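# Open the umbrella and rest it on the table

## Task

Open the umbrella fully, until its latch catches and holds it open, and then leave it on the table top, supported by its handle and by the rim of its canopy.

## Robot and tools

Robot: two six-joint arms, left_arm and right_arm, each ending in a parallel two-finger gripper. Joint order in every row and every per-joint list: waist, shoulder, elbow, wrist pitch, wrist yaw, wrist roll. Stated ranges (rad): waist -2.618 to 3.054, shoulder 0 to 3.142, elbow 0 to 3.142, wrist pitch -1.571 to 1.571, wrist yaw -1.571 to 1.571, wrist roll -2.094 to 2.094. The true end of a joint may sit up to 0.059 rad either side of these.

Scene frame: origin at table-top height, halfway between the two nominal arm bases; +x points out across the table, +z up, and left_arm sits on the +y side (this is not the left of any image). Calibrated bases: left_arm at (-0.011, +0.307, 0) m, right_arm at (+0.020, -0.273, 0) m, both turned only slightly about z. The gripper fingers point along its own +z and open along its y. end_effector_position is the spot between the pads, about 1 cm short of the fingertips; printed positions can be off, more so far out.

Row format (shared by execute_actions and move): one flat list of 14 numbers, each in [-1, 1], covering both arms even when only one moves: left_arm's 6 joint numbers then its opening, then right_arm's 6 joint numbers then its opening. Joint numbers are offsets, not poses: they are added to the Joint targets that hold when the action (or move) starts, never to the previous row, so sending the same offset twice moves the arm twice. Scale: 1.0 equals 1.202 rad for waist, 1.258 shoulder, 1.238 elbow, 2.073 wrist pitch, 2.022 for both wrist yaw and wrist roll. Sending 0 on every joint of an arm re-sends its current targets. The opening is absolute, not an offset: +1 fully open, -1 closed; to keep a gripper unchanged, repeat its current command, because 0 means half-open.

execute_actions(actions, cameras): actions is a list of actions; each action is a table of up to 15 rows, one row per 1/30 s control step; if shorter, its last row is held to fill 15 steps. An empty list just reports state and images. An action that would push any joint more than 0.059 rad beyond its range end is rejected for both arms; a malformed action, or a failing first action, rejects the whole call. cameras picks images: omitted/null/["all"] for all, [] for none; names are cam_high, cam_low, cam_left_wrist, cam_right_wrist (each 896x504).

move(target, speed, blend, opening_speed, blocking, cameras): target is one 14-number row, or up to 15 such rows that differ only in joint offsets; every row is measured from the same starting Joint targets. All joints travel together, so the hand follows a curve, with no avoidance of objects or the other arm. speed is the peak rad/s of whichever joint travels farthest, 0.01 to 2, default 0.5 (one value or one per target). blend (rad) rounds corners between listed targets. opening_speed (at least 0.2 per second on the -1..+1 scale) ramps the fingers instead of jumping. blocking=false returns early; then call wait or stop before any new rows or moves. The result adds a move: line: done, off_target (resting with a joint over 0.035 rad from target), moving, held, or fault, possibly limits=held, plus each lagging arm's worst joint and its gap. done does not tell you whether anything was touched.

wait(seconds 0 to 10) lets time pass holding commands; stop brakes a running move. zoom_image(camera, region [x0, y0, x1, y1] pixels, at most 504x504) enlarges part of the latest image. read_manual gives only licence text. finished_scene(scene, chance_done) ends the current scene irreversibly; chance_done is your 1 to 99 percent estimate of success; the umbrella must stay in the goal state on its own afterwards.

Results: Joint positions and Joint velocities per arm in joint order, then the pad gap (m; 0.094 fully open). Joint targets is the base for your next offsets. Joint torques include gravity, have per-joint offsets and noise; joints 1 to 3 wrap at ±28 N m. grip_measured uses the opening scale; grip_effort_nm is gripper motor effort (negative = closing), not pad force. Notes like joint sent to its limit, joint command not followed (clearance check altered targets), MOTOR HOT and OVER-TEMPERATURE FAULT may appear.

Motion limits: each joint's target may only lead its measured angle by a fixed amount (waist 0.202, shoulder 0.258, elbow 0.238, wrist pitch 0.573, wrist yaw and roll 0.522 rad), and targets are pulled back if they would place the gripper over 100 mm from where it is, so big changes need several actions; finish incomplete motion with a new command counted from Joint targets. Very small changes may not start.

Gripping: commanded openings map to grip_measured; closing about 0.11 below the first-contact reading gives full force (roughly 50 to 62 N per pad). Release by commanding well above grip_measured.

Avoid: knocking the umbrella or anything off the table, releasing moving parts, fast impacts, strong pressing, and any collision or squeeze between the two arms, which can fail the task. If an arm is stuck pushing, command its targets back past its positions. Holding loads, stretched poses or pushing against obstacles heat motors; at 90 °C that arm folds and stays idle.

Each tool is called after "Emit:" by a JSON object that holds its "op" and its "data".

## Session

Scene 1 done. Now scene 2.

Emit:
{"op": "execute_actions", "data": {"actions": []}}

Scene clock: 0.00 s.
left_arm: end_effector_position=(+0.5959, +0.4043, +0.2207) grip_measured=+1.000 grip_effort_nm=n/a end_effector_quat_wxyz=(+0.654, +0.378, +0.634, -0.163) | right_arm: end_effector_position=(+0.1480, -0.4587, +0.1654) grip_measured=+1.000 grip_effort_nm=n/a end_effector_quat_wxyz=(+0.072, +0.916, +0.386, -0.084)
Joint names: [waist, shoulder, elbow, wrist pitch, wrist yaw, wrist roll]
Joint positions: left_arm=[0.458 2.394 1.981 0.157 1.203 0.533 0.094] | right_arm=[-0.875 1.318 1.218 -1.393 0.208 1.528 0.094]
Joint velocities: left_arm=[0.007 0.002 0.002 0.007 -0.095 -0.007 0] | right_arm=[-0.002 -0.002 0.012 0.007 -0.037 0.037 0]
Joint torques (N m): no reading
Motor temperatures (°C): left_arm=[34 34 38 34 32 31 31] | right_arm=[34 33 35 34 33 34 34]
Heat: left arm: 38 °C; right arm: 35 °C.
Joint targets: left_arm=[0.458 2.391 1.986 0.144 1.208 0.531] | right_arm=[-0.875 1.313 1.224 -1.399 0.218 1.527]
Tool commands: left_gripper/opening=+1.0 right_gripper/opening=+1.0

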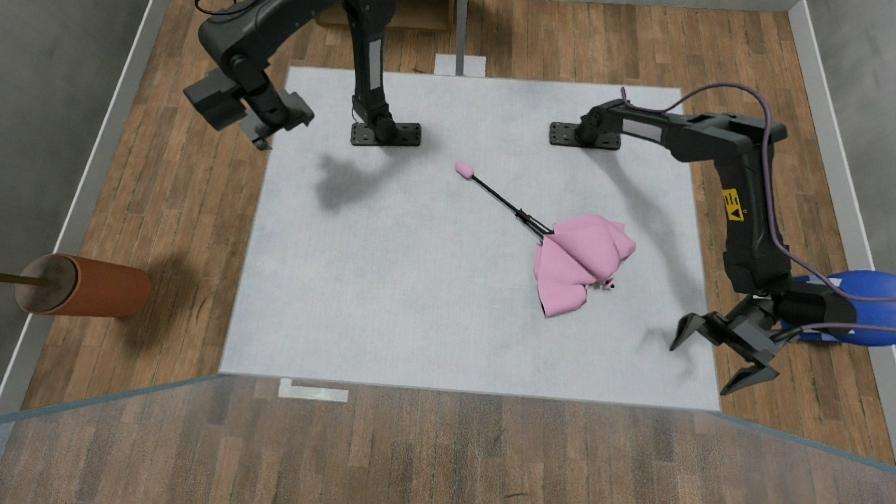

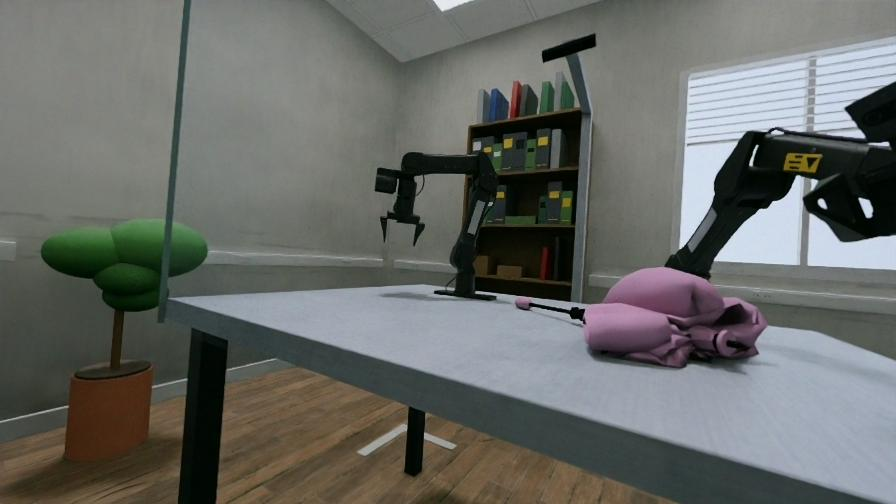

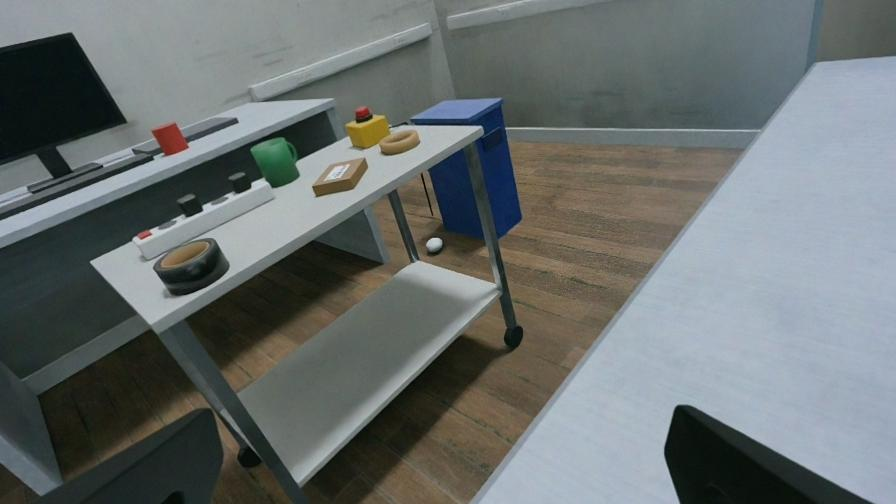

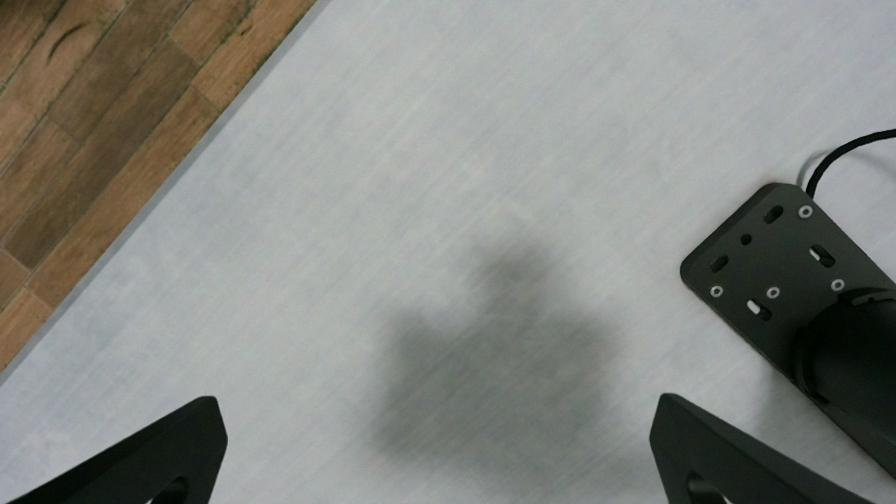

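Emit:
{"op": "zoom_image", "data": {"camera": "cam_high", "region": [440, 150, 660, 330]}}

Emit:
{"op": "zoom_image", "data": {"camera": "cam_low", "region": [500, 250, 790, 380]}}

Scaled by 2.291 from the camera's 896x504 image, which has a finer 1280x720 frame.

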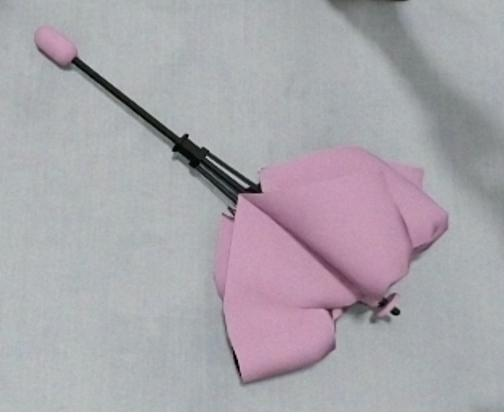

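Scaled by 1.738 from the camera's 896x504 image, which has a finer 1280x720 frame.

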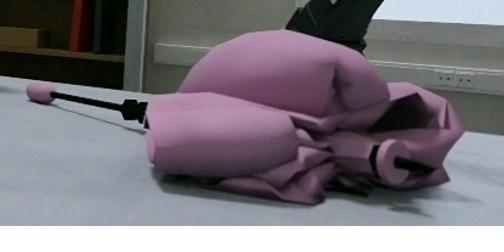

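Emit:
{"op": "move", "data": {"target": [0,0,0,0,0,0,1,0.832,0.167,0.003,0.059,-0.108,-0.6365,1], "speed": 0.8, "cameras": []}}

Emit:
{"op": "move", "data": {"target": [0,0,0,0,0,0,1,0.790,0,0,0,0,0,0.4], "speed": 0.8, "cameras": ["cam_high","cam_right_wrist"]}}

Scene clock: 15.23 s.
left_arm: end_effector_position=(+0.5959, +0.4043, +0.2207) grip_measured=+1.000 grip_effort_nm=-0.007 end_effector_quat_wxyz=(+0.654, +0.378, +0.634, -0.163) | right_arm: end_effector_position=(+0.2676, -0.2262, +0.1200) grip_measured=+1.000 grip_effort_nm=-0.051 end_effector_quat_wxyz=(-0.008, +0.030, +0.999, -0.007)
Joint names: [waist, shoulder, elbow, wrist pitch, wrist yaw, wrist roll]
Joint positions: left_arm=[0.458 2.394 1.981 0.157 1.203 0.533 0.094] | right_arm=[0.124 1.513 1.218 -1.294 0.01 0.251 0.094]
Joint velocities: left_arm=[-0.002 -0.012 0.002 0.125 -0.066 0.022 0] | right_arm=[0.012 0.022 -0.002 -0.037 0.051 -0.051 0]
Joint torques (N m): left_arm=[0.03 -12.48 7.82 1.74 0.19 0.02] | right_arm=[0.09 -4.04 7.17 0.49 -0.1 -0.07]
Motor temperatures (°C): left_arm=[34 39 40 35 32 31 31] | right_arm=[34 33 36 34 33 34 34]
Heat: left arm: 40 °C; right arm: 36 °C.
Joint targets: left_arm=[0.458 2.391 1.986 0.144 1.208 0.531] | right_arm=[0.125 1.523 1.228 -1.276 0.000 0.241]
move: done
No camera images: "cameras" was empty.

Scene clock: 16.87 s.
left_arm: end_effector_position=(+0.5959, +0.4043, +0.2207) grip_measured=+1.000 grip_effort_nm=-0.012 end_effector_quat_wxyz=(+0.654, +0.378, +0.634, -0.163) | right_arm: end_effector_position=(+0.1252, -0.0433, +0.1200) grip_measured=+0.402 grip_effort_nm=-0.154 end_effector_quat_wxyz=(-0.005, -0.431, +0.902, -0.006)
Joint names: [waist, shoulder, elbow, wrist pitch, wrist yaw, wrist roll]
Joint positions: left_arm=[0.458 2.394 1.981 0.157 1.203 0.533 0.094] | right_arm=[1.074 1.513 1.218 -1.291 0.003 0.249 0.066]
Joint velocities: left_arm=[-0.007 -0.002 -0.012 0.081 0.007 0.037 0] | right_arm=[0.007 -0.007 0.007 0.007 0.037 -0.051 0]
Joint torques (N m): left_arm=[0.05 -12.49 7.82 1.75 0.18 0.03] | right_arm=[0.1 -4.05 7.13 0.47 -0.02 -0.07]
Motor temperatures (°C): left_arm=[34 39 40 35 32 31 31] | right_arm=[34 33 36 34 33 34 34]
Heat: left arm: 40 °C; right arm: 36 °C.
Joint targets: left_arm=[0.458 2.391 1.986 0.144 1.208 0.531] | right_arm=[1.075 1.523 1.228 -1.277 0.000 0.240]
move: done
Images, in order (width x height): cam_high 896x504, cam_right_wrist 896x504.

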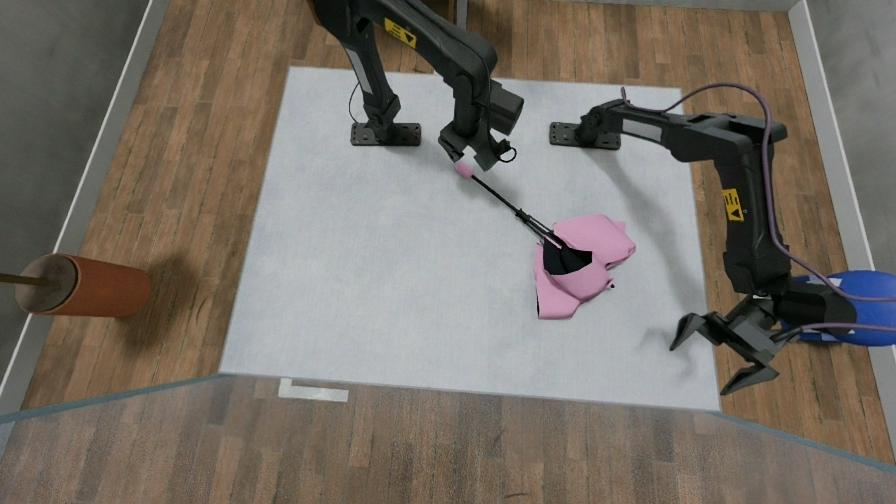

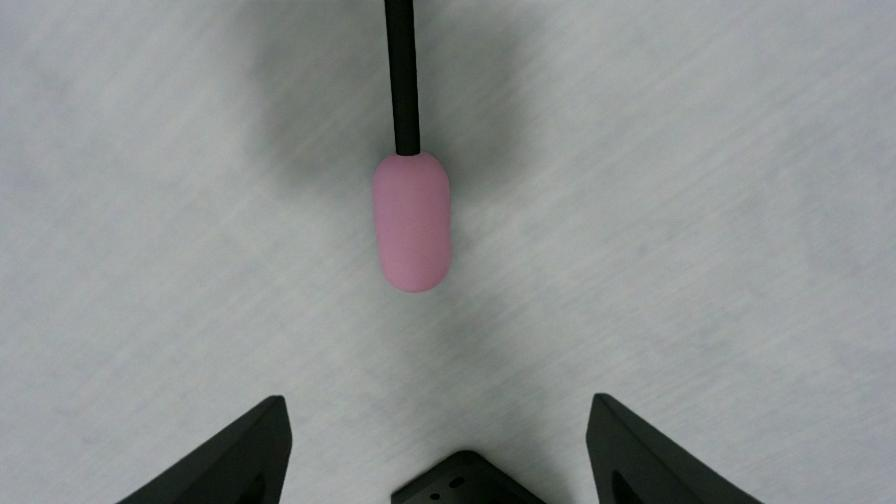

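Emit:
{"op": "move", "data": {"target": [0,0,0,0,0,0,1,0.0358,0.0938,-0.2456,0.2108,0,0.003,0.4], "speed": 0.3, "cameras": ["cam_right_wrist","cam_high"]}}

Scene clock: 29.70 s.
left_arm: end_effector_position=(+0.5959, +0.4043, +0.2207) grip_measured=+1.000 grip_effort_nm=-0.012 end_effector_quat_wxyz=(+0.654, +0.378, +0.634, -0.163) | right_arm: end_effector_position=(+0.1221, -0.0252, +0.0240) grip_measured=+0.402 grip_effort_nm=-0.149 end_effector_quat_wxyz=(+0.009, -0.448, +0.894, +0.006)
Joint names: [waist, shoulder, elbow, wrist pitch, wrist yaw, wrist roll]
Joint positions: left_arm=[0.458 2.394 1.981 0.157 1.203 0.533 0.094] | right_arm=[1.112 1.63 0.939 -0.858 0.003 0.249 0.066]
Joint velocities: left_arm=[-0.007 -0.012 0.012 0.066 0.022 -0.022 0] | right_arm=[0.017 0.002 -0.012 -0.022 -0.051 -0.007 -0.001]
Joint torques (N m): left_arm=[0.02 -12.51 7.8 1.75 0.19 0.02] | right_arm=[0.51 -4.59 4.57 0.57 -0.01 -0.01]
Motor temperatures (°C): left_arm=[34 41 40 36 32 31 31] | right_arm=[34 33 36 34 33 34 34]
Heat: left arm: 41 °C; right arm: 36 °C.
Joint targets: left_arm=[0.458 2.391 1.986 0.144 1.208 0.531] | right_arm=[1.118 1.641 0.924 -0.839 0.000 0.246]
move: done
Images, in order (width x height): cam_high 896x504, cam_right_wrist 896x504.

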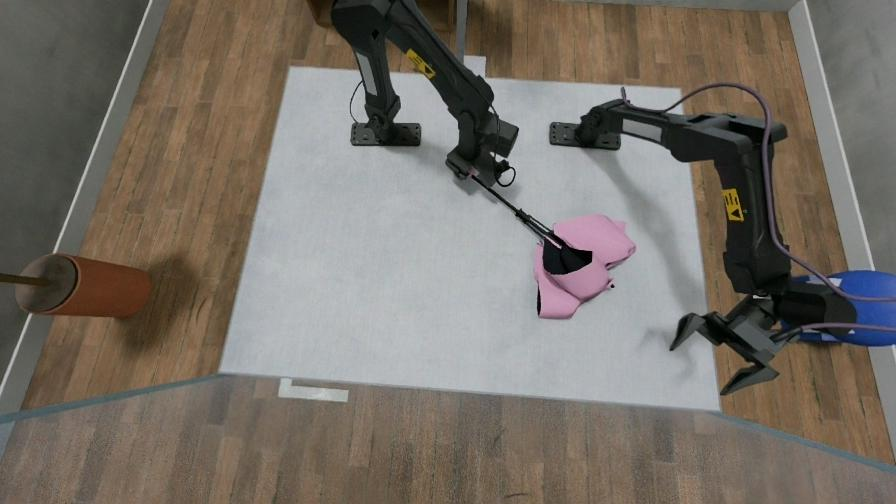

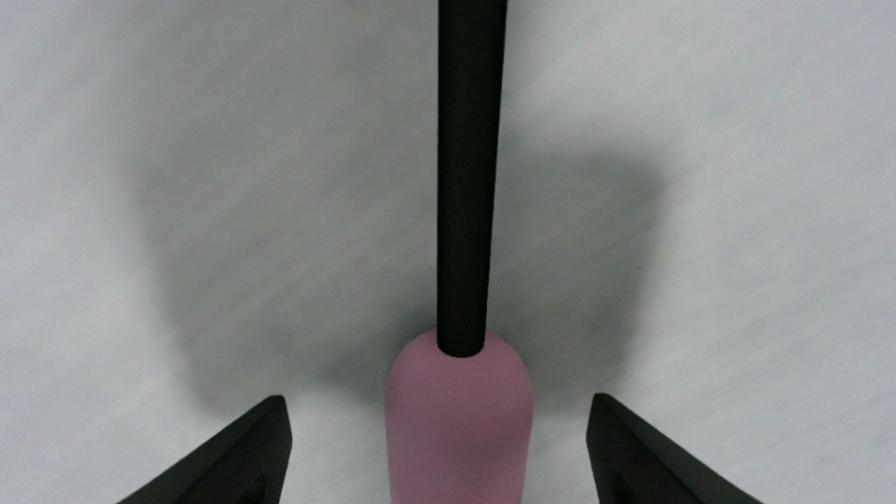

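Emit:
{"op": "move", "data": {"target": [0,0,0,0,0,0,1,0.0063,-0.0141,-0.037,0.0136,0,0,0.4], "speed": 0.15, "cameras": []}}

Emit:
{"op": "move", "data": {"target": [0,0,0,0,0,0,1,0,0,0,0,0,0,-0.55], "opening_speed": 0.7, "cameras": ["cam_right_wrist","cam_high"]}}

Scene clock: 35.20 s.
left_arm: end_effector_position=(+0.5959, +0.4043, +0.2207) grip_measured=+1.000 grip_effort_nm=-0.007 end_effector_quat_wxyz=(+0.654, +0.378, +0.634, -0.163) | right_arm: end_effector_position=(+0.1168, -0.0331, +0.0139) grip_measured=+0.402 grip_effort_nm=-0.139 end_effector_quat_wxyz=(+0.003, -0.451, +0.892, +0.001)
Joint names: [waist, shoulder, elbow, wrist pitch, wrist yaw, wrist roll]
Joint positions: left_arm=[0.458 2.394 1.981 0.157 1.203 0.533 0.094] | right_arm=[1.12 1.63 0.894 -0.83 0.003 0.249 0.066]
Joint velocities: left_arm=[0.007 -0.012 -0.022 0.051 -0.183 0.007 0] | right_arm=[-0.002 0.012 0.002 -0.022 0.051 0.007 0.001]
Joint torques (N m): left_arm=[0.02 -12.49 7.82 1.75 0.2 0.02] | right_arm=[0.54 -5.78 4.37 0.51 -0.03 -0.01]
Motor temperatures (°C): left_arm=[34 42 40 36 32 31 31] | right_arm=[34 34 36 34 33 34 34]
Heat: left arm: 42 °C; right arm: 36 °C.
Joint targets: left_arm=[0.458 2.391 1.986 0.144 1.208 0.531] | right_arm=[1.125 1.623 0.878 -0.811 0.000 0.246]
move: done
No camera images: "cameras" was empty.

Scene clock: 36.77 s.
left_arm: end_effector_position=(+0.5959, +0.4043, +0.2207) grip_measured=+1.000 grip_effort_nm=-0.012 end_effector_quat_wxyz=(+0.654, +0.378, +0.634, -0.163) | right_arm: end_effector_position=(+0.1169, -0.0330, +0.0139) grip_measured=-0.373 grip_effort_nm=-1.053 end_effector_quat_wxyz=(+0.003, -0.450, +0.893, +0.001)
Joint names: [waist, shoulder, elbow, wrist pitch, wrist yaw, wrist roll]
Joint positions: left_arm=[0.458 2.394 1.981 0.157 1.203 0.533 0.094] | right_arm=[1.12 1.63 0.894 -0.829 0.003 0.252 0.029]
Joint velocities: left_arm=[0.002 0.002 0.022 0.022 -0.051 -0.066 0] | right_arm=[-0.012 0.002 -0.002 -0.125 -0.037 -0.022 0]
Joint torques (N m): left_arm=[0.05 -12.48 7.8 1.74 0.19 0.02] | right_arm=[0.62 -5.82 4.38 0.55 -0.02 -0.04]
Motor temperatures (°C): left_arm=[34 42 40 36 32 31 31] | right_arm=[34 34 36 34 33 34 34]
Heat: left arm: 42 °C; right arm: 36 °C.
Joint targets: left_arm=[0.458 2.391 1.986 0.144 1.208 0.531] | right_arm=[1.125 1.623 0.878 -0.811 0.000 0.247]
move: done
Images, in order (width x height): cam_high 896x504, cam_right_wrist 896x504.

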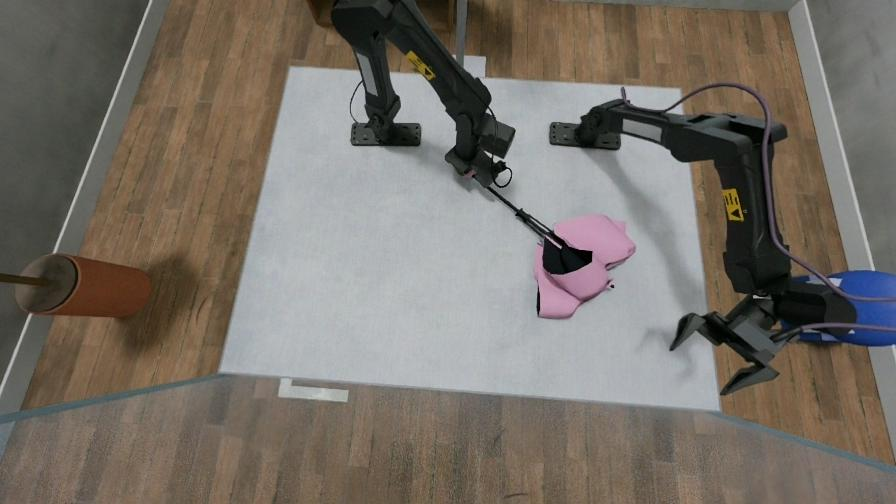

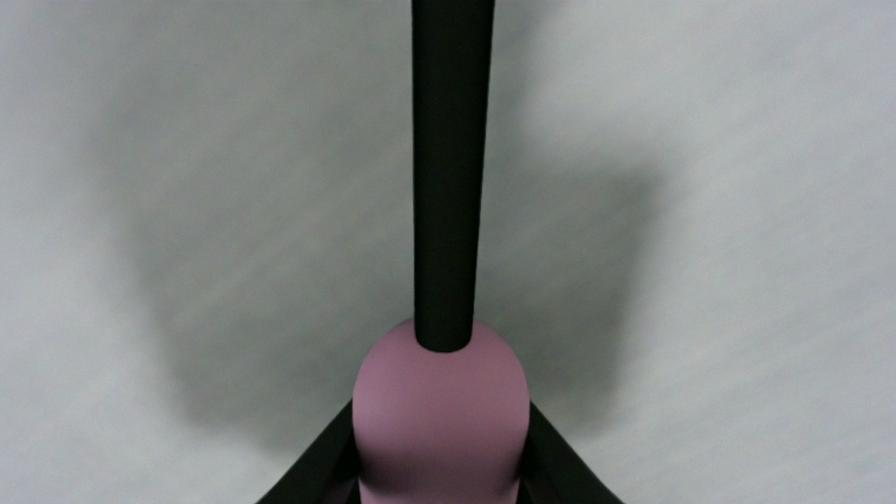

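Emit:
{"op": "move", "data": {"target": [0,0,0,0,0,0,1,-0.6119,-0.0835,-0.0792,-0.0072,0,-0.5193,-0.55], "speed": 0.35, "cameras": ["cam_high"]}}

Scene clock: 53.80 s.
left_arm: end_effector_position=(+0.5959, +0.4043, +0.2207) grip_measured=+1.000 grip_effort_nm=-0.002 end_effector_quat_wxyz=(+0.654, +0.378, +0.634, -0.163) | right_arm: end_effector_position=(+0.2292, -0.1638, +0.0137) grip_measured=-0.373 grip_effort_nm=-1.067 end_effector_quat_wxyz=(+0.007, -0.584, +0.812, +0.008)
Joint names: [waist, shoulder, elbow, wrist pitch, wrist yaw, wrist roll]
Joint positions: left_arm=[0.458 2.394 1.981 0.157 1.203 0.533 0.094] | right_arm=[0.397 1.539 0.801 -0.822 -0.019 -0.784 0.029]
Joint velocities: left_arm=[0.002 -0.012 0.002 -0.081 -0.081 -0.007 0] | right_arm=[-0.007 0.022 0.012 -0.022 0.007 -0.066 0]
Joint torques (N m): left_arm=[0.03 -12.49 7.82 1.74 0.19 0.02] | right_arm=[-0.73 -6.17 3.92 0.35 0.2 -0.18]
Motor temperatures (°C): left_arm=[34 43 41 37 32 31 31] | right_arm=[34 34 36 34 33 34 35]
Heat: left arm: 43 °C; right arm: 36 °C.
Joint targets: left_arm=[0.458 2.391 1.986 0.144 1.208 0.531] | right_arm=[0.390 1.518 0.780 -0.826 0.000 -0.803]
move: done
Images, in order (width x height): cam_high 896x504.

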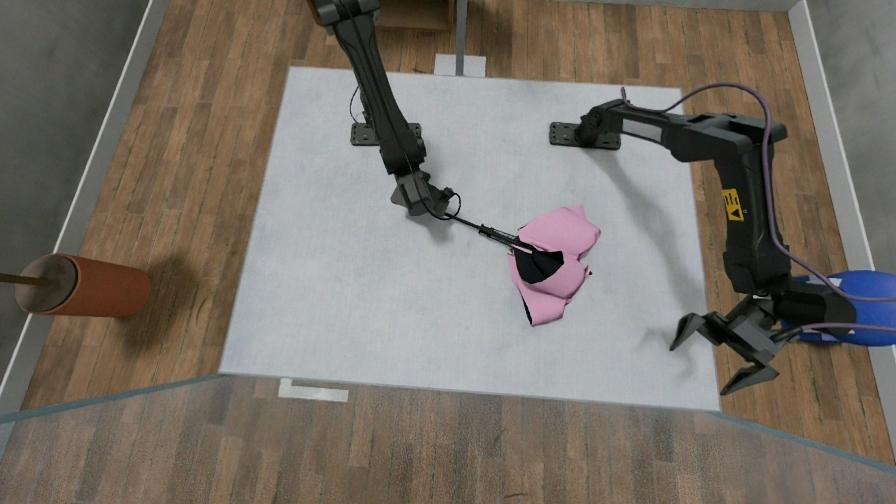

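Emit:
{"op": "move", "data": {"target": [-0.2637,-0.7142,-0.7935,-0.6647,0.0895,0.5908,0.0,-0.6556,0.1272,0.1276,0.0048,0,-0.591,-0.55], "speed": 0.4, "cameras": ["cam_high","cam_low","cam_left_wrist"]}}

Scene clock: 69.80 s.
left_arm: end_effector_position=(+0.2417, +0.1624, +0.2142) grip_measured=+0.001 grip_effort_nm=-0.090 end_effector_quat_wxyz=(+0.468, +0.525, +0.571, -0.423) | right_arm: end_effector_position=(+0.2758, -0.3547, +0.0138) grip_measured=-0.373 grip_effort_nm=-1.057 end_effector_quat_wxyz=(-0.012, +0.729, -0.685, +0.004)
Joint names: [waist, shoulder, elbow, wrist pitch, wrist yaw, wrist roll]
Joint positions: left_arm=[0.146 1.51 1.021 -1.218 1.364 1.719 0.047] | right_arm=[-0.391 1.655 0.921 -0.821 -0.018 -1.958 0.029]
Joint velocities: left_arm=[-0.012 -0.002 -0.002 -0.037 -0.007 -0.007 0.001] | right_arm=[0.012 -0.002 -0.012 0.007 -0.007 -0.051 0]
Joint torques (N m): left_arm=[-0.47 -5.93 4.67 0.12 0.79 0.12] | right_arm=[-0.72 -3.81 7.21 0.43 0.19 -0.35]
Motor temperatures (°C): left_arm=[34 42 40 37 32 31 31] | right_arm=[34 34 35 34 33 34 35]
Heat: left arm: 42 °C; right arm: 35 °C.
Joint targets: left_arm=[0.141 1.492 1.003 -1.234 1.389 1.726] | right_arm=[-0.398 1.678 0.938 -0.816 0.000 -1.998]
move: off_target (right_arm); right_arm: the wrist roll is farthest, 0.040 rad from its target
Images, in order (width x height): cam_high 896x504, cam_low 896x504, cam_left_wrist 896x504.

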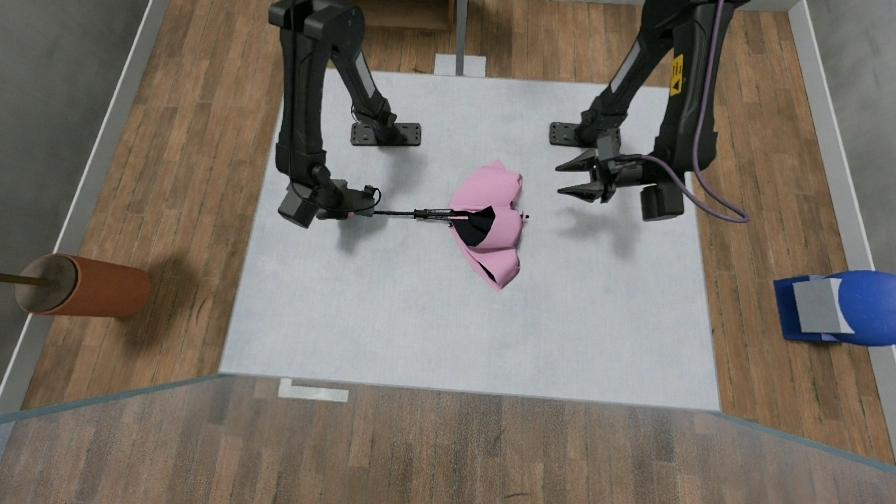

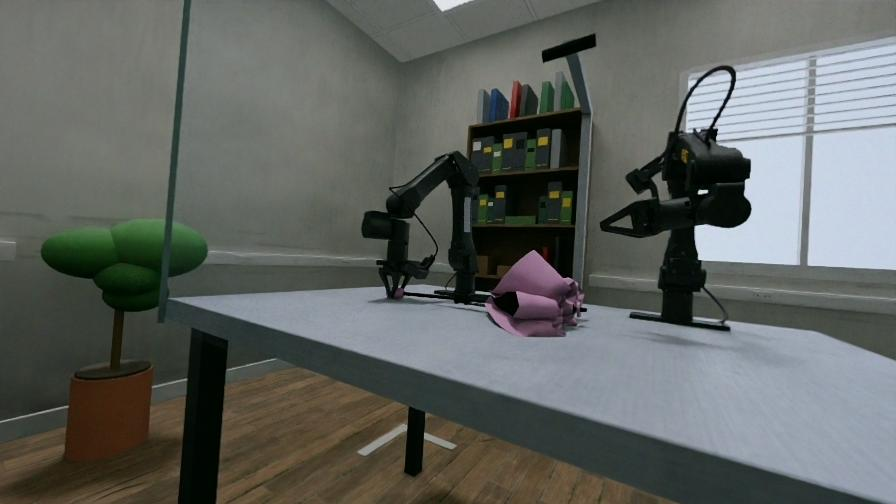

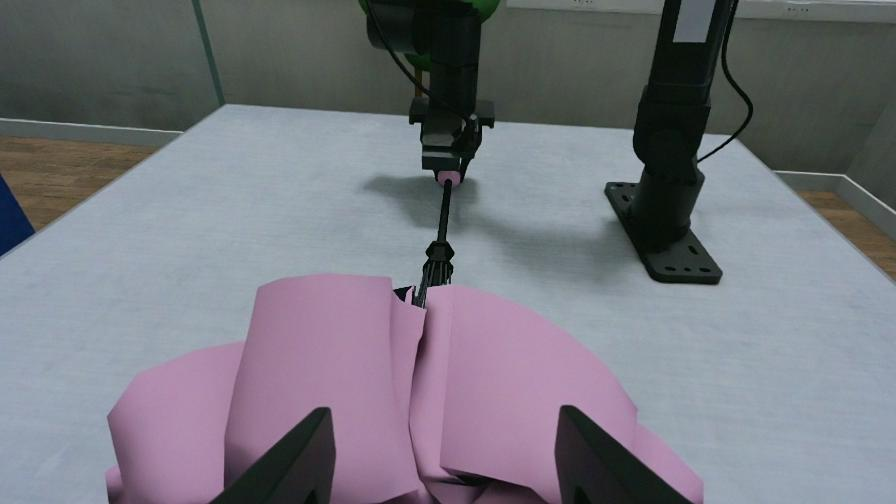

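Emit:
{"op": "zoom_image", "data": {"camera": "cam_high", "region": [480, 180, 560, 250]}}

Emit:
{"op": "zoom_image", "data": {"camera": "cam_low", "region": [480, 240, 620, 350]}}

Scaled by 6.300 from the camera's 896x504 image, which has a finer 1280x720 frame.

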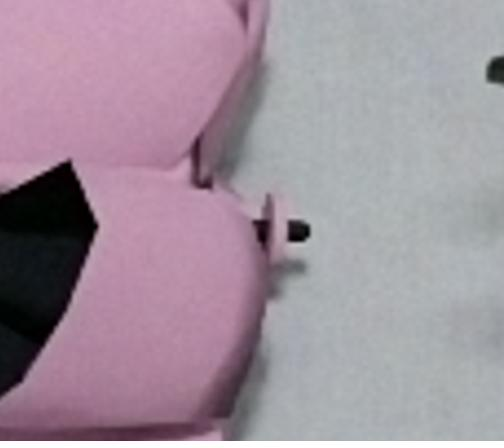

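Scaled by 3.600 from the camera's 896x504 image, which has a finer 1280x720 frame.

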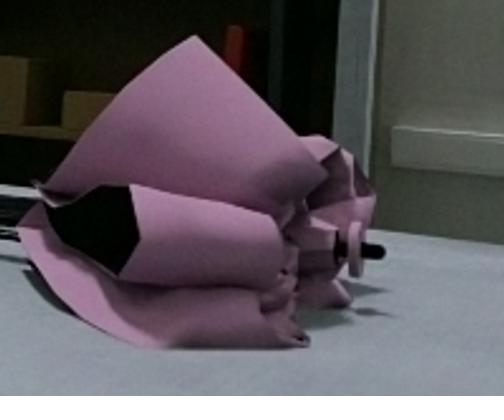

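Emit:
{"op": "move", "data": {"target": [-0.1007,0.001,0.0824,0.0579,-0.2562,-0.1197,0.0,0,0,0,0,0,0,-0.55], "speed": 0.4, "cameras": ["cam_left_wrist"]}}

Scene clock: 85.77 s.
left_arm: end_effector_position=(+0.2448, +0.1727, +0.1479) grip_measured=+0.001 grip_effort_nm=-0.081 end_effector_quat_wxyz=(+0.290, +0.620, +0.665, -0.299) | right_arm: end_effector_position=(+0.2758, -0.3547, +0.0138) grip_measured=-0.373 grip_effort_nm=-1.057 end_effector_quat_wxyz=(-0.012, +0.729, -0.684, +0.004)
Joint names: [waist, shoulder, elbow, wrist pitch, wrist yaw, wrist roll]
Joint positions: left_arm=[0.026 1.51 1.08 -1.118 0.859 1.49 0.047] | right_arm=[-0.391 1.655 0.921 -0.821 -0.018 -1.959 0.029]
Joint velocities: left_arm=[-0.007 -0.012 -0.007 -0.022 0.066 -0.007 0] | right_arm=[-0.007 -0.007 -0.007 -0.095 0.037 0.051 0]
Joint torques (N m): left_arm=[-0.57 -6.08 8.4 0.56 0.57 -0.04] | right_arm=[-0.68 -3.82 7.19 0.44 0.19 -0.37]
Motor temperatures (°C): left_arm=[34 38 40 36 32 31 31] | right_arm=[34 34 36 33 33 34 35]
Heat: left arm: 40 °C; right arm: 36 °C.
Joint targets: left_arm=[0.020 1.494 1.105 -1.114 0.871 1.484] | right_arm=[-0.398 1.678 0.938 -0.816 0.000 -1.999]
move: off_target (right_arm); right_arm: the wrist roll is farthest, 0.039 rad from its target
Images, in order (width x height): cam_left_wrist 896x504.

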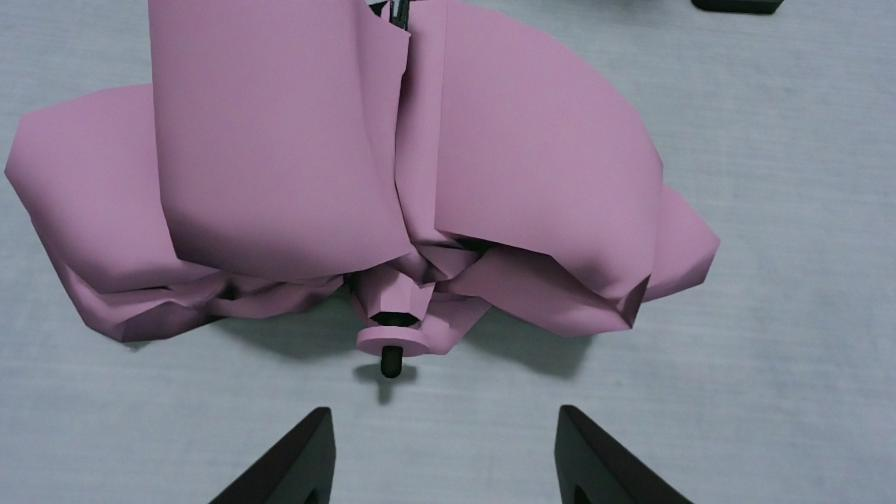

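Emit:
{"op": "move", "data": {"target": [0.0329,0.2518,-0.1737,0.2007,0.2168,0.0678,0.0,0,0,0,0,0,0,-0.55], "speed": 0.4, "cameras": ["cam_left_wrist"]}}

Scene clock: 101.00 s.
left_arm: end_effector_position=(+0.2695, +0.1438, +0.1018) grip_measured=+0.001 grip_effort_nm=-0.085 end_effector_quat_wxyz=(+0.431, +0.566, +0.567, -0.416) | right_arm: end_effector_position=(+0.2758, -0.3547, +0.0138) grip_measured=-0.373 grip_effort_nm=-1.067 end_effector_quat_wxyz=(-0.012, +0.729, -0.684, +0.004)
Joint names: [waist, shoulder, elbow, wrist pitch, wrist yaw, wrist roll]
Joint positions: left_arm=[0.052 1.797 0.903 -0.702 1.284 1.614 0.047] | right_arm=[-0.391 1.655 0.921 -0.821 -0.018 -1.959 0.029]
Joint velocities: left_arm=[0.007 0.002 -0.017 -0.095 -0.007 0.022 0] | right_arm=[-0.007 0.002 -0.002 -0.051 -0.095 0.007 0]
Joint torques (N m): left_arm=[0.66 -5.24 4.1 0.51 0.79 0.12] | right_arm=[-0.73 -3.81 7.2 0.43 0.2 -0.38]
Motor temperatures (°C): left_arm=[34 37 40 35 32 31 31] | right_arm=[34 33 36 33 33 34 36]
Heat: left arm: 40 °C; right arm: 36 °C.
Joint targets: left_arm=[0.059 1.811 0.890 -0.698 1.309 1.621] | right_arm=[-0.398 1.678 0.938 -0.816 0.000 -1.999]
move: off_target (right_arm); right_arm: the wrist roll is farthest, 0.040 rad from its target
Images, in order (width x height): cam_left_wrist 896x504.

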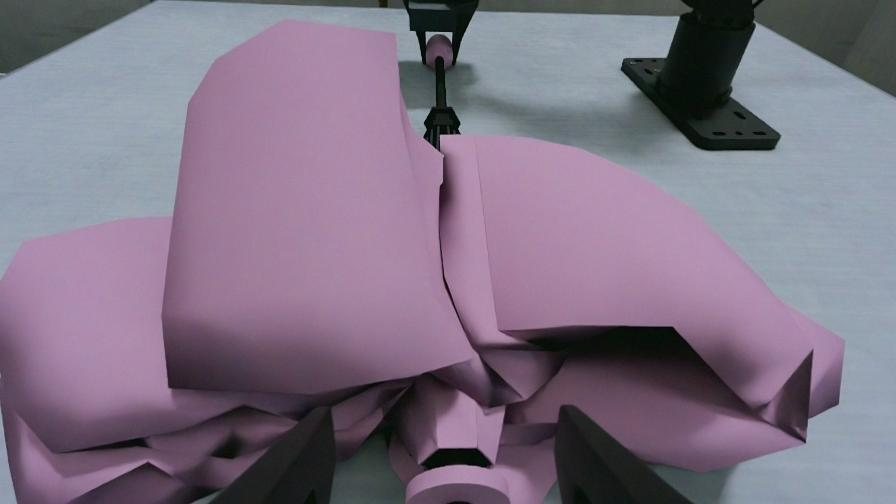

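Emit:
{"op": "move", "data": {"target": [-0.0223,0.1052,-0.0838,0.1633,0,-0.0525,0.0,0,0,0,0,0,0,-0.55], "speed": 0.25, "cameras": ["cam_left_wrist"]}}

Scene clock: 114.13 s.
left_arm: end_effector_position=(+0.2727, +0.1403, +0.0513) grip_measured=+0.001 grip_effort_nm=-0.081 end_effector_quat_wxyz=(+0.440, +0.566, +0.566, -0.408) | right_arm: end_effector_position=(+0.2758, -0.3547, +0.0138) grip_measured=-0.373 grip_effort_nm=-1.062 end_effector_quat_wxyz=(-0.012, +0.729, -0.684, +0.004)
Joint names: [waist, shoulder, elbow, wrist pitch, wrist yaw, wrist roll]
Joint positions: left_arm=[0.039 1.925 0.801 -0.362 1.286 1.521 0.047] | right_arm=[-0.391 1.655 0.921 -0.821 -0.018 -1.959 0.029]
Joint velocities: left_arm=[0.017 0.002 -0.012 -0.081 -0.051 -0.007 -0.001] | right_arm=[-0.002 0.007 -0.012 -0.037 -0.095 -0.022 0]
Joint torques (N m): left_arm=[-0.58 -5.24 3.22 0.66 0.78 -0.02] | right_arm=[-0.69 -3.84 7.2 0.44 0.21 -0.37]
Motor temperatures (°C): left_arm=[34 37 40 35 33 31 31] | right_arm=[34 33 37 33 33 34 36]
Heat: left arm: 40 °C; right arm: 37 °C.
Joint targets: left_arm=[0.032 1.943 0.787 -0.359 1.309 1.515] | right_arm=[-0.398 1.678 0.938 -0.816 0.000 -1.999]
move: off_target (right_arm); right_arm: the wrist roll is farthest, 0.040 rad from its target
Images, in order (width x height): cam_left_wrist 896x504.

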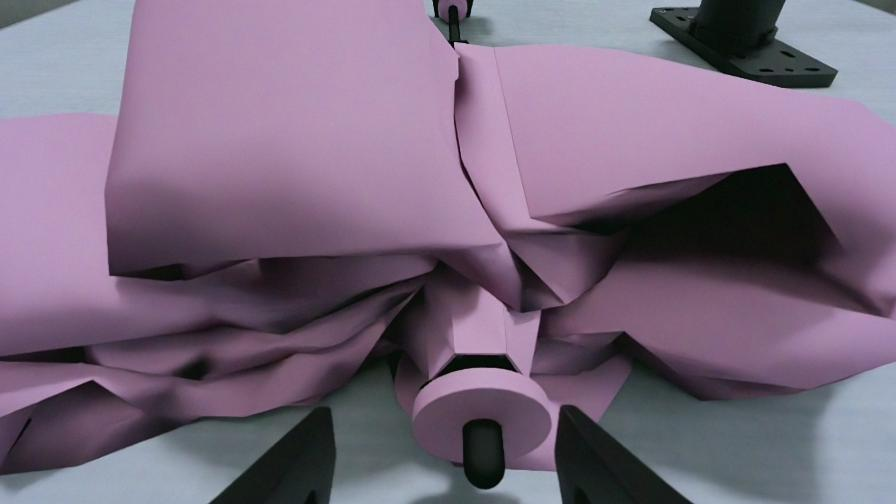

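Emit:
{"op": "move", "data": {"target": [-0.0046,-0.0068,-0.0332,0.0256,0,-0.0101,0.0,0,0,0,0,0,0,-0.55], "speed": 0.15, "cameras": ["cam_left_wrist"]}}

Scene clock: 123.57 s.
left_arm: end_effector_position=(+0.2650, +0.1388, +0.0450) grip_measured=+0.001 grip_effort_nm=-0.081 end_effector_quat_wxyz=(+0.438, +0.564, +0.567, -0.410) | right_arm: end_effector_position=(+0.2758, -0.3547, +0.0138) grip_measured=-0.373 grip_effort_nm=-1.057 end_effector_quat_wxyz=(-0.012, +0.729, -0.684, +0.004)
Joint names: [waist, shoulder, elbow, wrist pitch, wrist yaw, wrist roll]
Joint positions: left_arm=[0.034 1.925 0.759 -0.309 1.286 1.501 0.047] | right_arm=[-0.391 1.655 0.921 -0.821 -0.018 -1.959 0.029]
Joint velocities: left_arm=[-0.007 -0.007 -0.012 -0.007 -0.022 -0.007 0.001] | right_arm=[-0.017 -0.007 0.007 -0.007 0.007 -0.051 0]
Joint torques (N m): left_arm=[-0.58 -5.71 3.02 0.68 0.77 -0.03] | right_arm=[-0.72 -3.81 7.21 0.44 0.2 -0.37]
Motor temperatures (°C): left_arm=[34 36 39 35 33 31 30] | right_arm=[34 33 37 33 33 34 36]
Heat: left arm: 39 °C; right arm: 37 °C.
Joint targets: left_arm=[0.027 1.934 0.745 -0.306 1.309 1.494] | right_arm=[-0.398 1.678 0.938 -0.816 0.000 -1.999]
move: off_target (right_arm); right_arm: the wrist roll is farthest, 0.040 rad from its target
Images, in order (width x height): cam_left_wrist 896x504.

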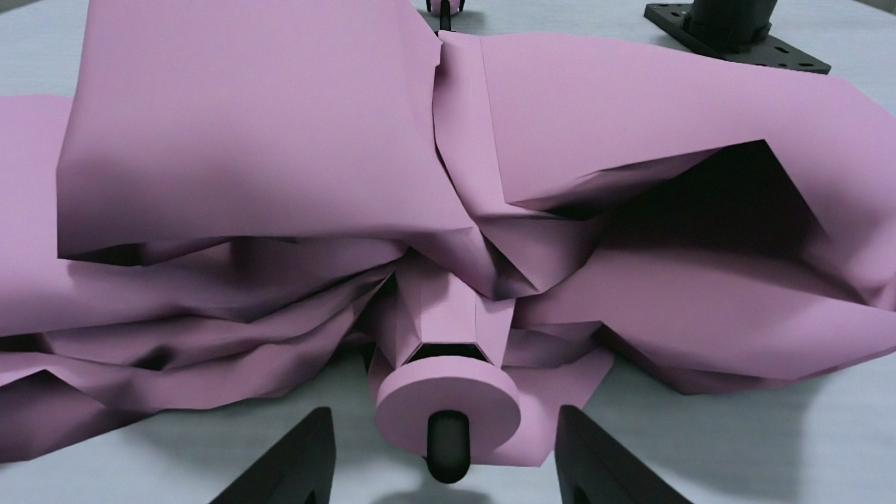

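Emit:
{"op": "move", "data": {"target": [0,0,0,0,0,0,-0.93,0,0,0,0,0,0,-0.55], "opening_speed": 0.7, "cameras": ["cam_left_wrist"]}}

Scene clock: 127.37 s.
left_arm: end_effector_position=(+0.2652, +0.1388, +0.0450) grip_measured=-0.876 grip_effort_nm=-1.004 end_effector_quat_wxyz=(+0.439, +0.564, +0.567, -0.410) | right_arm: end_effector_position=(+0.2758, -0.3547, +0.0138) grip_measured=-0.373 grip_effort_nm=-1.057 end_effector_quat_wxyz=(-0.012, +0.729, -0.684, +0.004)
Joint names: [waist, shoulder, elbow, wrist pitch, wrist yaw, wrist roll]
Joint positions: left_arm=[0.034 1.925 0.759 -0.308 1.286 1.5 0.006] | right_arm=[-0.391 1.655 0.921 -0.821 -0.018 -1.959 0.029]
Joint velocities: left_arm=[0.002 0.002 -0.012 -0.066 -0.066 0.022 0] | right_arm=[0.012 -0.002 -0.012 -0.066 -0.007 -0.007 -0.001]
Joint torques (N m): left_arm=[-0.61 -5.72 3.02 0.67 0.77 -0.02] | right_arm=[-0.68 -3.82 7.25 0.43 0.21 -0.38]
Motor temperatures (°C): left_arm=[34 36 39 35 33 31 31] | right_arm=[34 33 37 33 33 34 36]
Heat: left arm: 39 °C; right arm: 37 °C.
Joint targets: left_arm=[0.027 1.934 0.745 -0.306 1.309 1.494] | right_arm=[-0.398 1.678 0.938 -0.816 0.000 -1.999]
move: off_target (right_arm); right_arm: the wrist roll is farthest, 0.040 rad from its target
Images, in order (width x height): cam_left_wrist 896x504.

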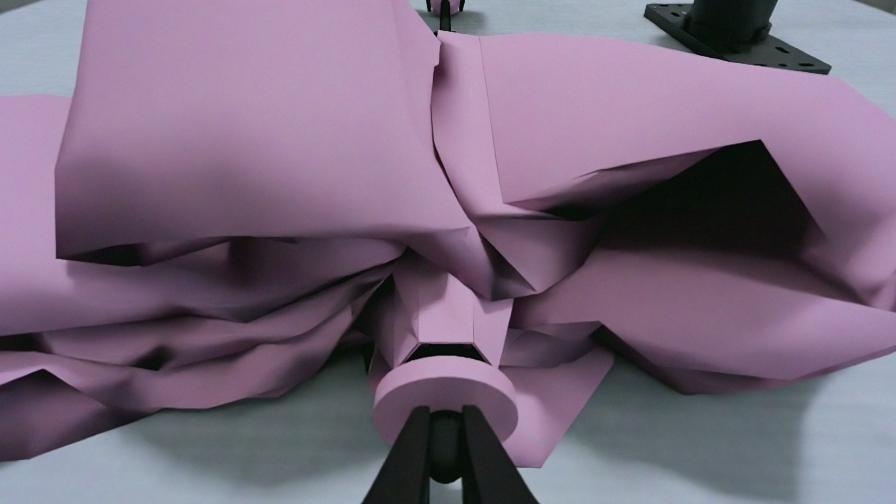

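Emit:
{"op": "move", "data": {"target": [0,0,0,0,0,0,-0.93,0,0,0,0,0,0.0198,0.3], "opening_speed": 1.0, "cameras": []}}

Emit:
{"op": "move", "data": {"target": [0,0,0,0,0,0,-0.93,0,-0.087,0.3661,-0.2716,0,0,0.3], "speed": 0.4, "cameras": ["cam_high"]}}

Scene clock: 132.20 s.
left_arm: end_effector_position=(+0.2652, +0.1388, +0.0450) grip_measured=-0.877 grip_effort_nm=-1.043 end_effector_quat_wxyz=(+0.439, +0.564, +0.567, -0.410) | right_arm: end_effector_position=(+0.2744, -0.3564, +0.0116) grip_measured=+0.298 grip_effort_nm=0.085 end_effector_quat_wxyz=(-0.005, +0.730, -0.684, +0.002)
Joint names: [waist, shoulder, elbow, wrist pitch, wrist yaw, wrist roll]
Joint positions: left_arm=[0.034 1.925 0.759 -0.308 1.286 1.5 0.006] | right_arm=[-0.391 1.664 0.921 -0.82 -0.007 -1.96 0.061]
Joint velocities: left_arm=[0.002 0.012 -0.012 0.051 0.007 0.037 0] | right_arm=[-0.007 -0.022 -0.007 -0.007 -0.022 -0.051 0]
Joint torques (N m): left_arm=[-0.57 -5.74 3.02 0.67 0.78 -0.02] | right_arm=[-0.7 -4.52 7.2 0.41 0.07 0.03]
Motor temperatures (°C): left_arm=[34 36 39 35 33 31 31] | right_arm=[34 33 37 33 33 34 36]
Heat: left arm: 39 °C; right arm: 37 °C.
Joint targets: left_arm=[0.027 1.934 0.745 -0.306 1.309 1.494] | right_arm=[-0.398 1.678 0.938 -0.816 0.000 -1.958]
move: done
No camera images: "cameras" was empty.

Scene clock: 134.33 s.
left_arm: end_effector_position=(+0.2652, +0.1388, +0.0450) grip_measured=-0.877 grip_effort_nm=-1.038 end_effector_quat_wxyz=(+0.439, +0.564, +0.567, -0.410) | right_arm: end_effector_position=(+0.2814, -0.3588, +0.1381) grip_measured=+0.298 grip_effort_nm=0.085 end_effector_quat_wxyz=(-0.001, +0.730, -0.684, -0.005)
Joint names: [waist, shoulder, elbow, wrist pitch, wrist yaw, wrist roll]
Joint positions: left_arm=[0.034 1.925 0.759 -0.308 1.286 1.5 0.006] | right_arm=[-0.391 1.589 1.365 -1.354 -0.006 -1.96 0.061]
Joint velocities: left_arm=[0.012 -0.017 -0.002 -0.051 -0.007 0.022 -0.001] | right_arm=[-0.007 -0.017 -0.017 -0.037 0.037 0.022 0]
Joint torques (N m): left_arm=[-0.57 -5.71 3.02 0.67 0.78 -0.03] | right_arm=[-0.7 -7.04 8.65 0.11 0.08 0.05]
Motor temperatures (°C): left_arm=[34 36 39 35 33 31 31] | right_arm=[34 34 37 33 33 34 36]
Heat: left arm: 39 °C; right arm: 37 °C.
Joint targets: left_arm=[0.027 1.934 0.745 -0.306 1.309 1.494] | right_arm=[-0.398 1.569 1.391 -1.379 0.000 -1.958]
move: done
Images, in order (width x height): cam_high 896x504.

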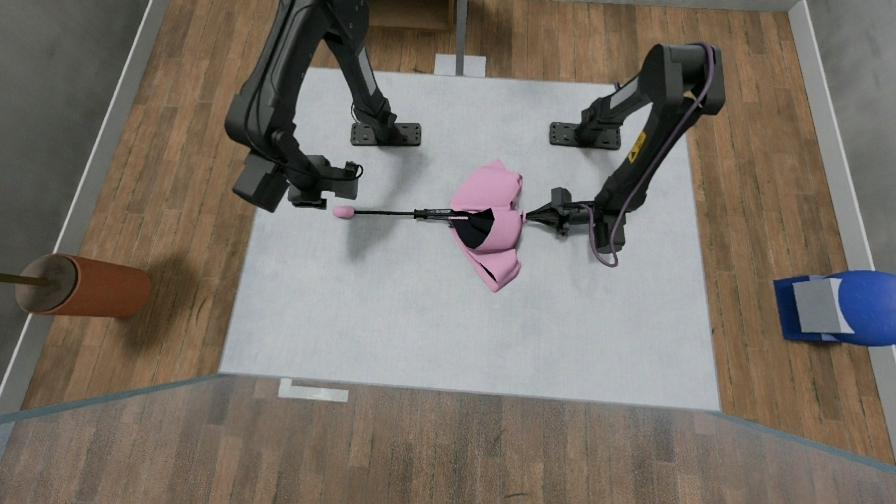

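Emit:
{"op": "move", "data": {"target": [-0.0641,-0.3052,0.2197,0.056,0.0203,-0.3694,-0.93,-0.4992,0,0,0,0,0,0.3], "speed": 0.25, "cameras": ["cam_high","cam_low","cam_left_wrist"]}}

Scene clock: 149.37 s.
left_arm: end_effector_position=(+0.3162, +0.1120, +0.2128) grip_measured=-0.877 grip_effort_nm=-1.038 end_effector_quat_wxyz=(+0.472, +0.505, +0.581, -0.429) | right_arm: end_effector_position=(+0.1859, -0.4920, +0.1381) grip_measured=+0.298 grip_effort_nm=0.081 end_effector_quat_wxyz=(+0.001, -0.493, +0.870, +0.005)
Joint names: [waist, shoulder, elbow, wrist pitch, wrist yaw, wrist roll]
Joint positions: left_arm=[-0.044 1.576 0.986 -0.203 1.307 0.754 0.006] | right_arm=[-0.996 1.589 1.365 -1.356 -0.004 -1.96 0.061]
Joint velocities: left_arm=[0.002 0.002 -0.007 0.007 0.022 -0.095 -0.001] | right_arm=[-0.017 -0.017 0.007 -0.051 -0.007 0.022 0]
Joint torques (N m): left_arm=[-0.47 -7.83 9.55 1.66 0.82 -0.05] | right_arm=[-0.25 -7.08 8.66 0.13 0.05 0.03]
Motor temperatures (°C): left_arm=[34 36 39 35 33 31 32] | right_arm=[34 35 37 33 33 34 35]
Heat: left arm: 39 °C; right arm: 37 °C.
Joint targets: left_arm=[-0.050 1.550 1.018 -0.190 1.350 0.747] | right_arm=[-0.998 1.569 1.391 -1.379 0.000 -1.958]
move: off_target (left_arm); left_arm: the wrist yaw is farthest, 0.043 rad from its target
Images, in order (width x height): cam_high 896x504, cam_low 896x504, cam_left_wrist 896x504.

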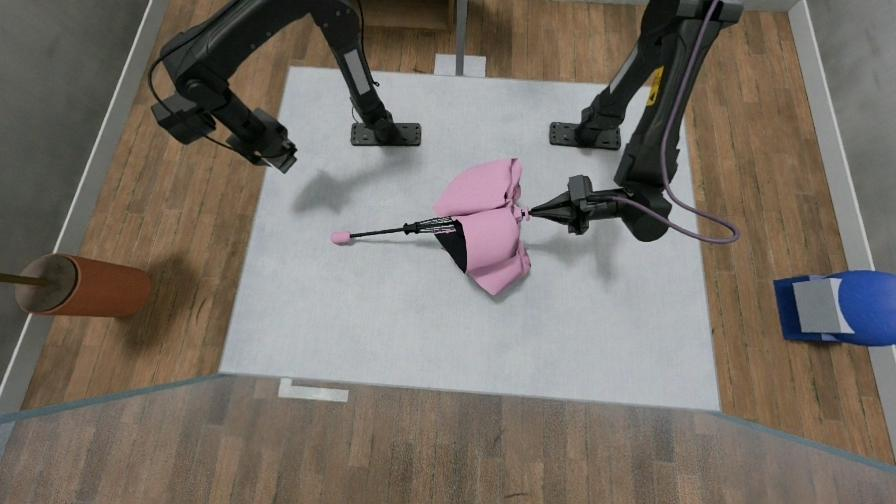

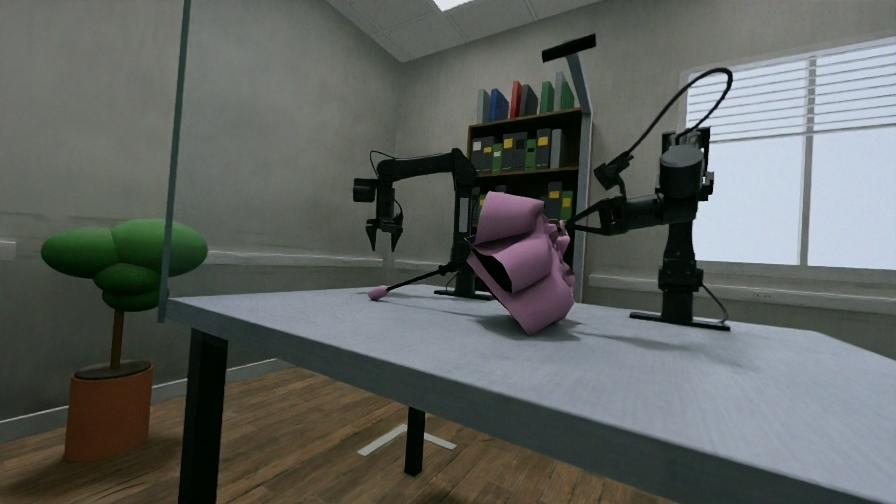

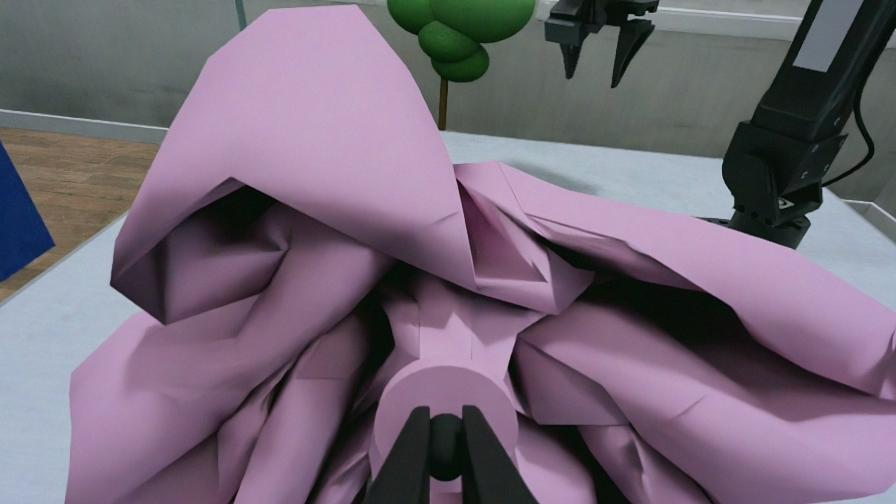

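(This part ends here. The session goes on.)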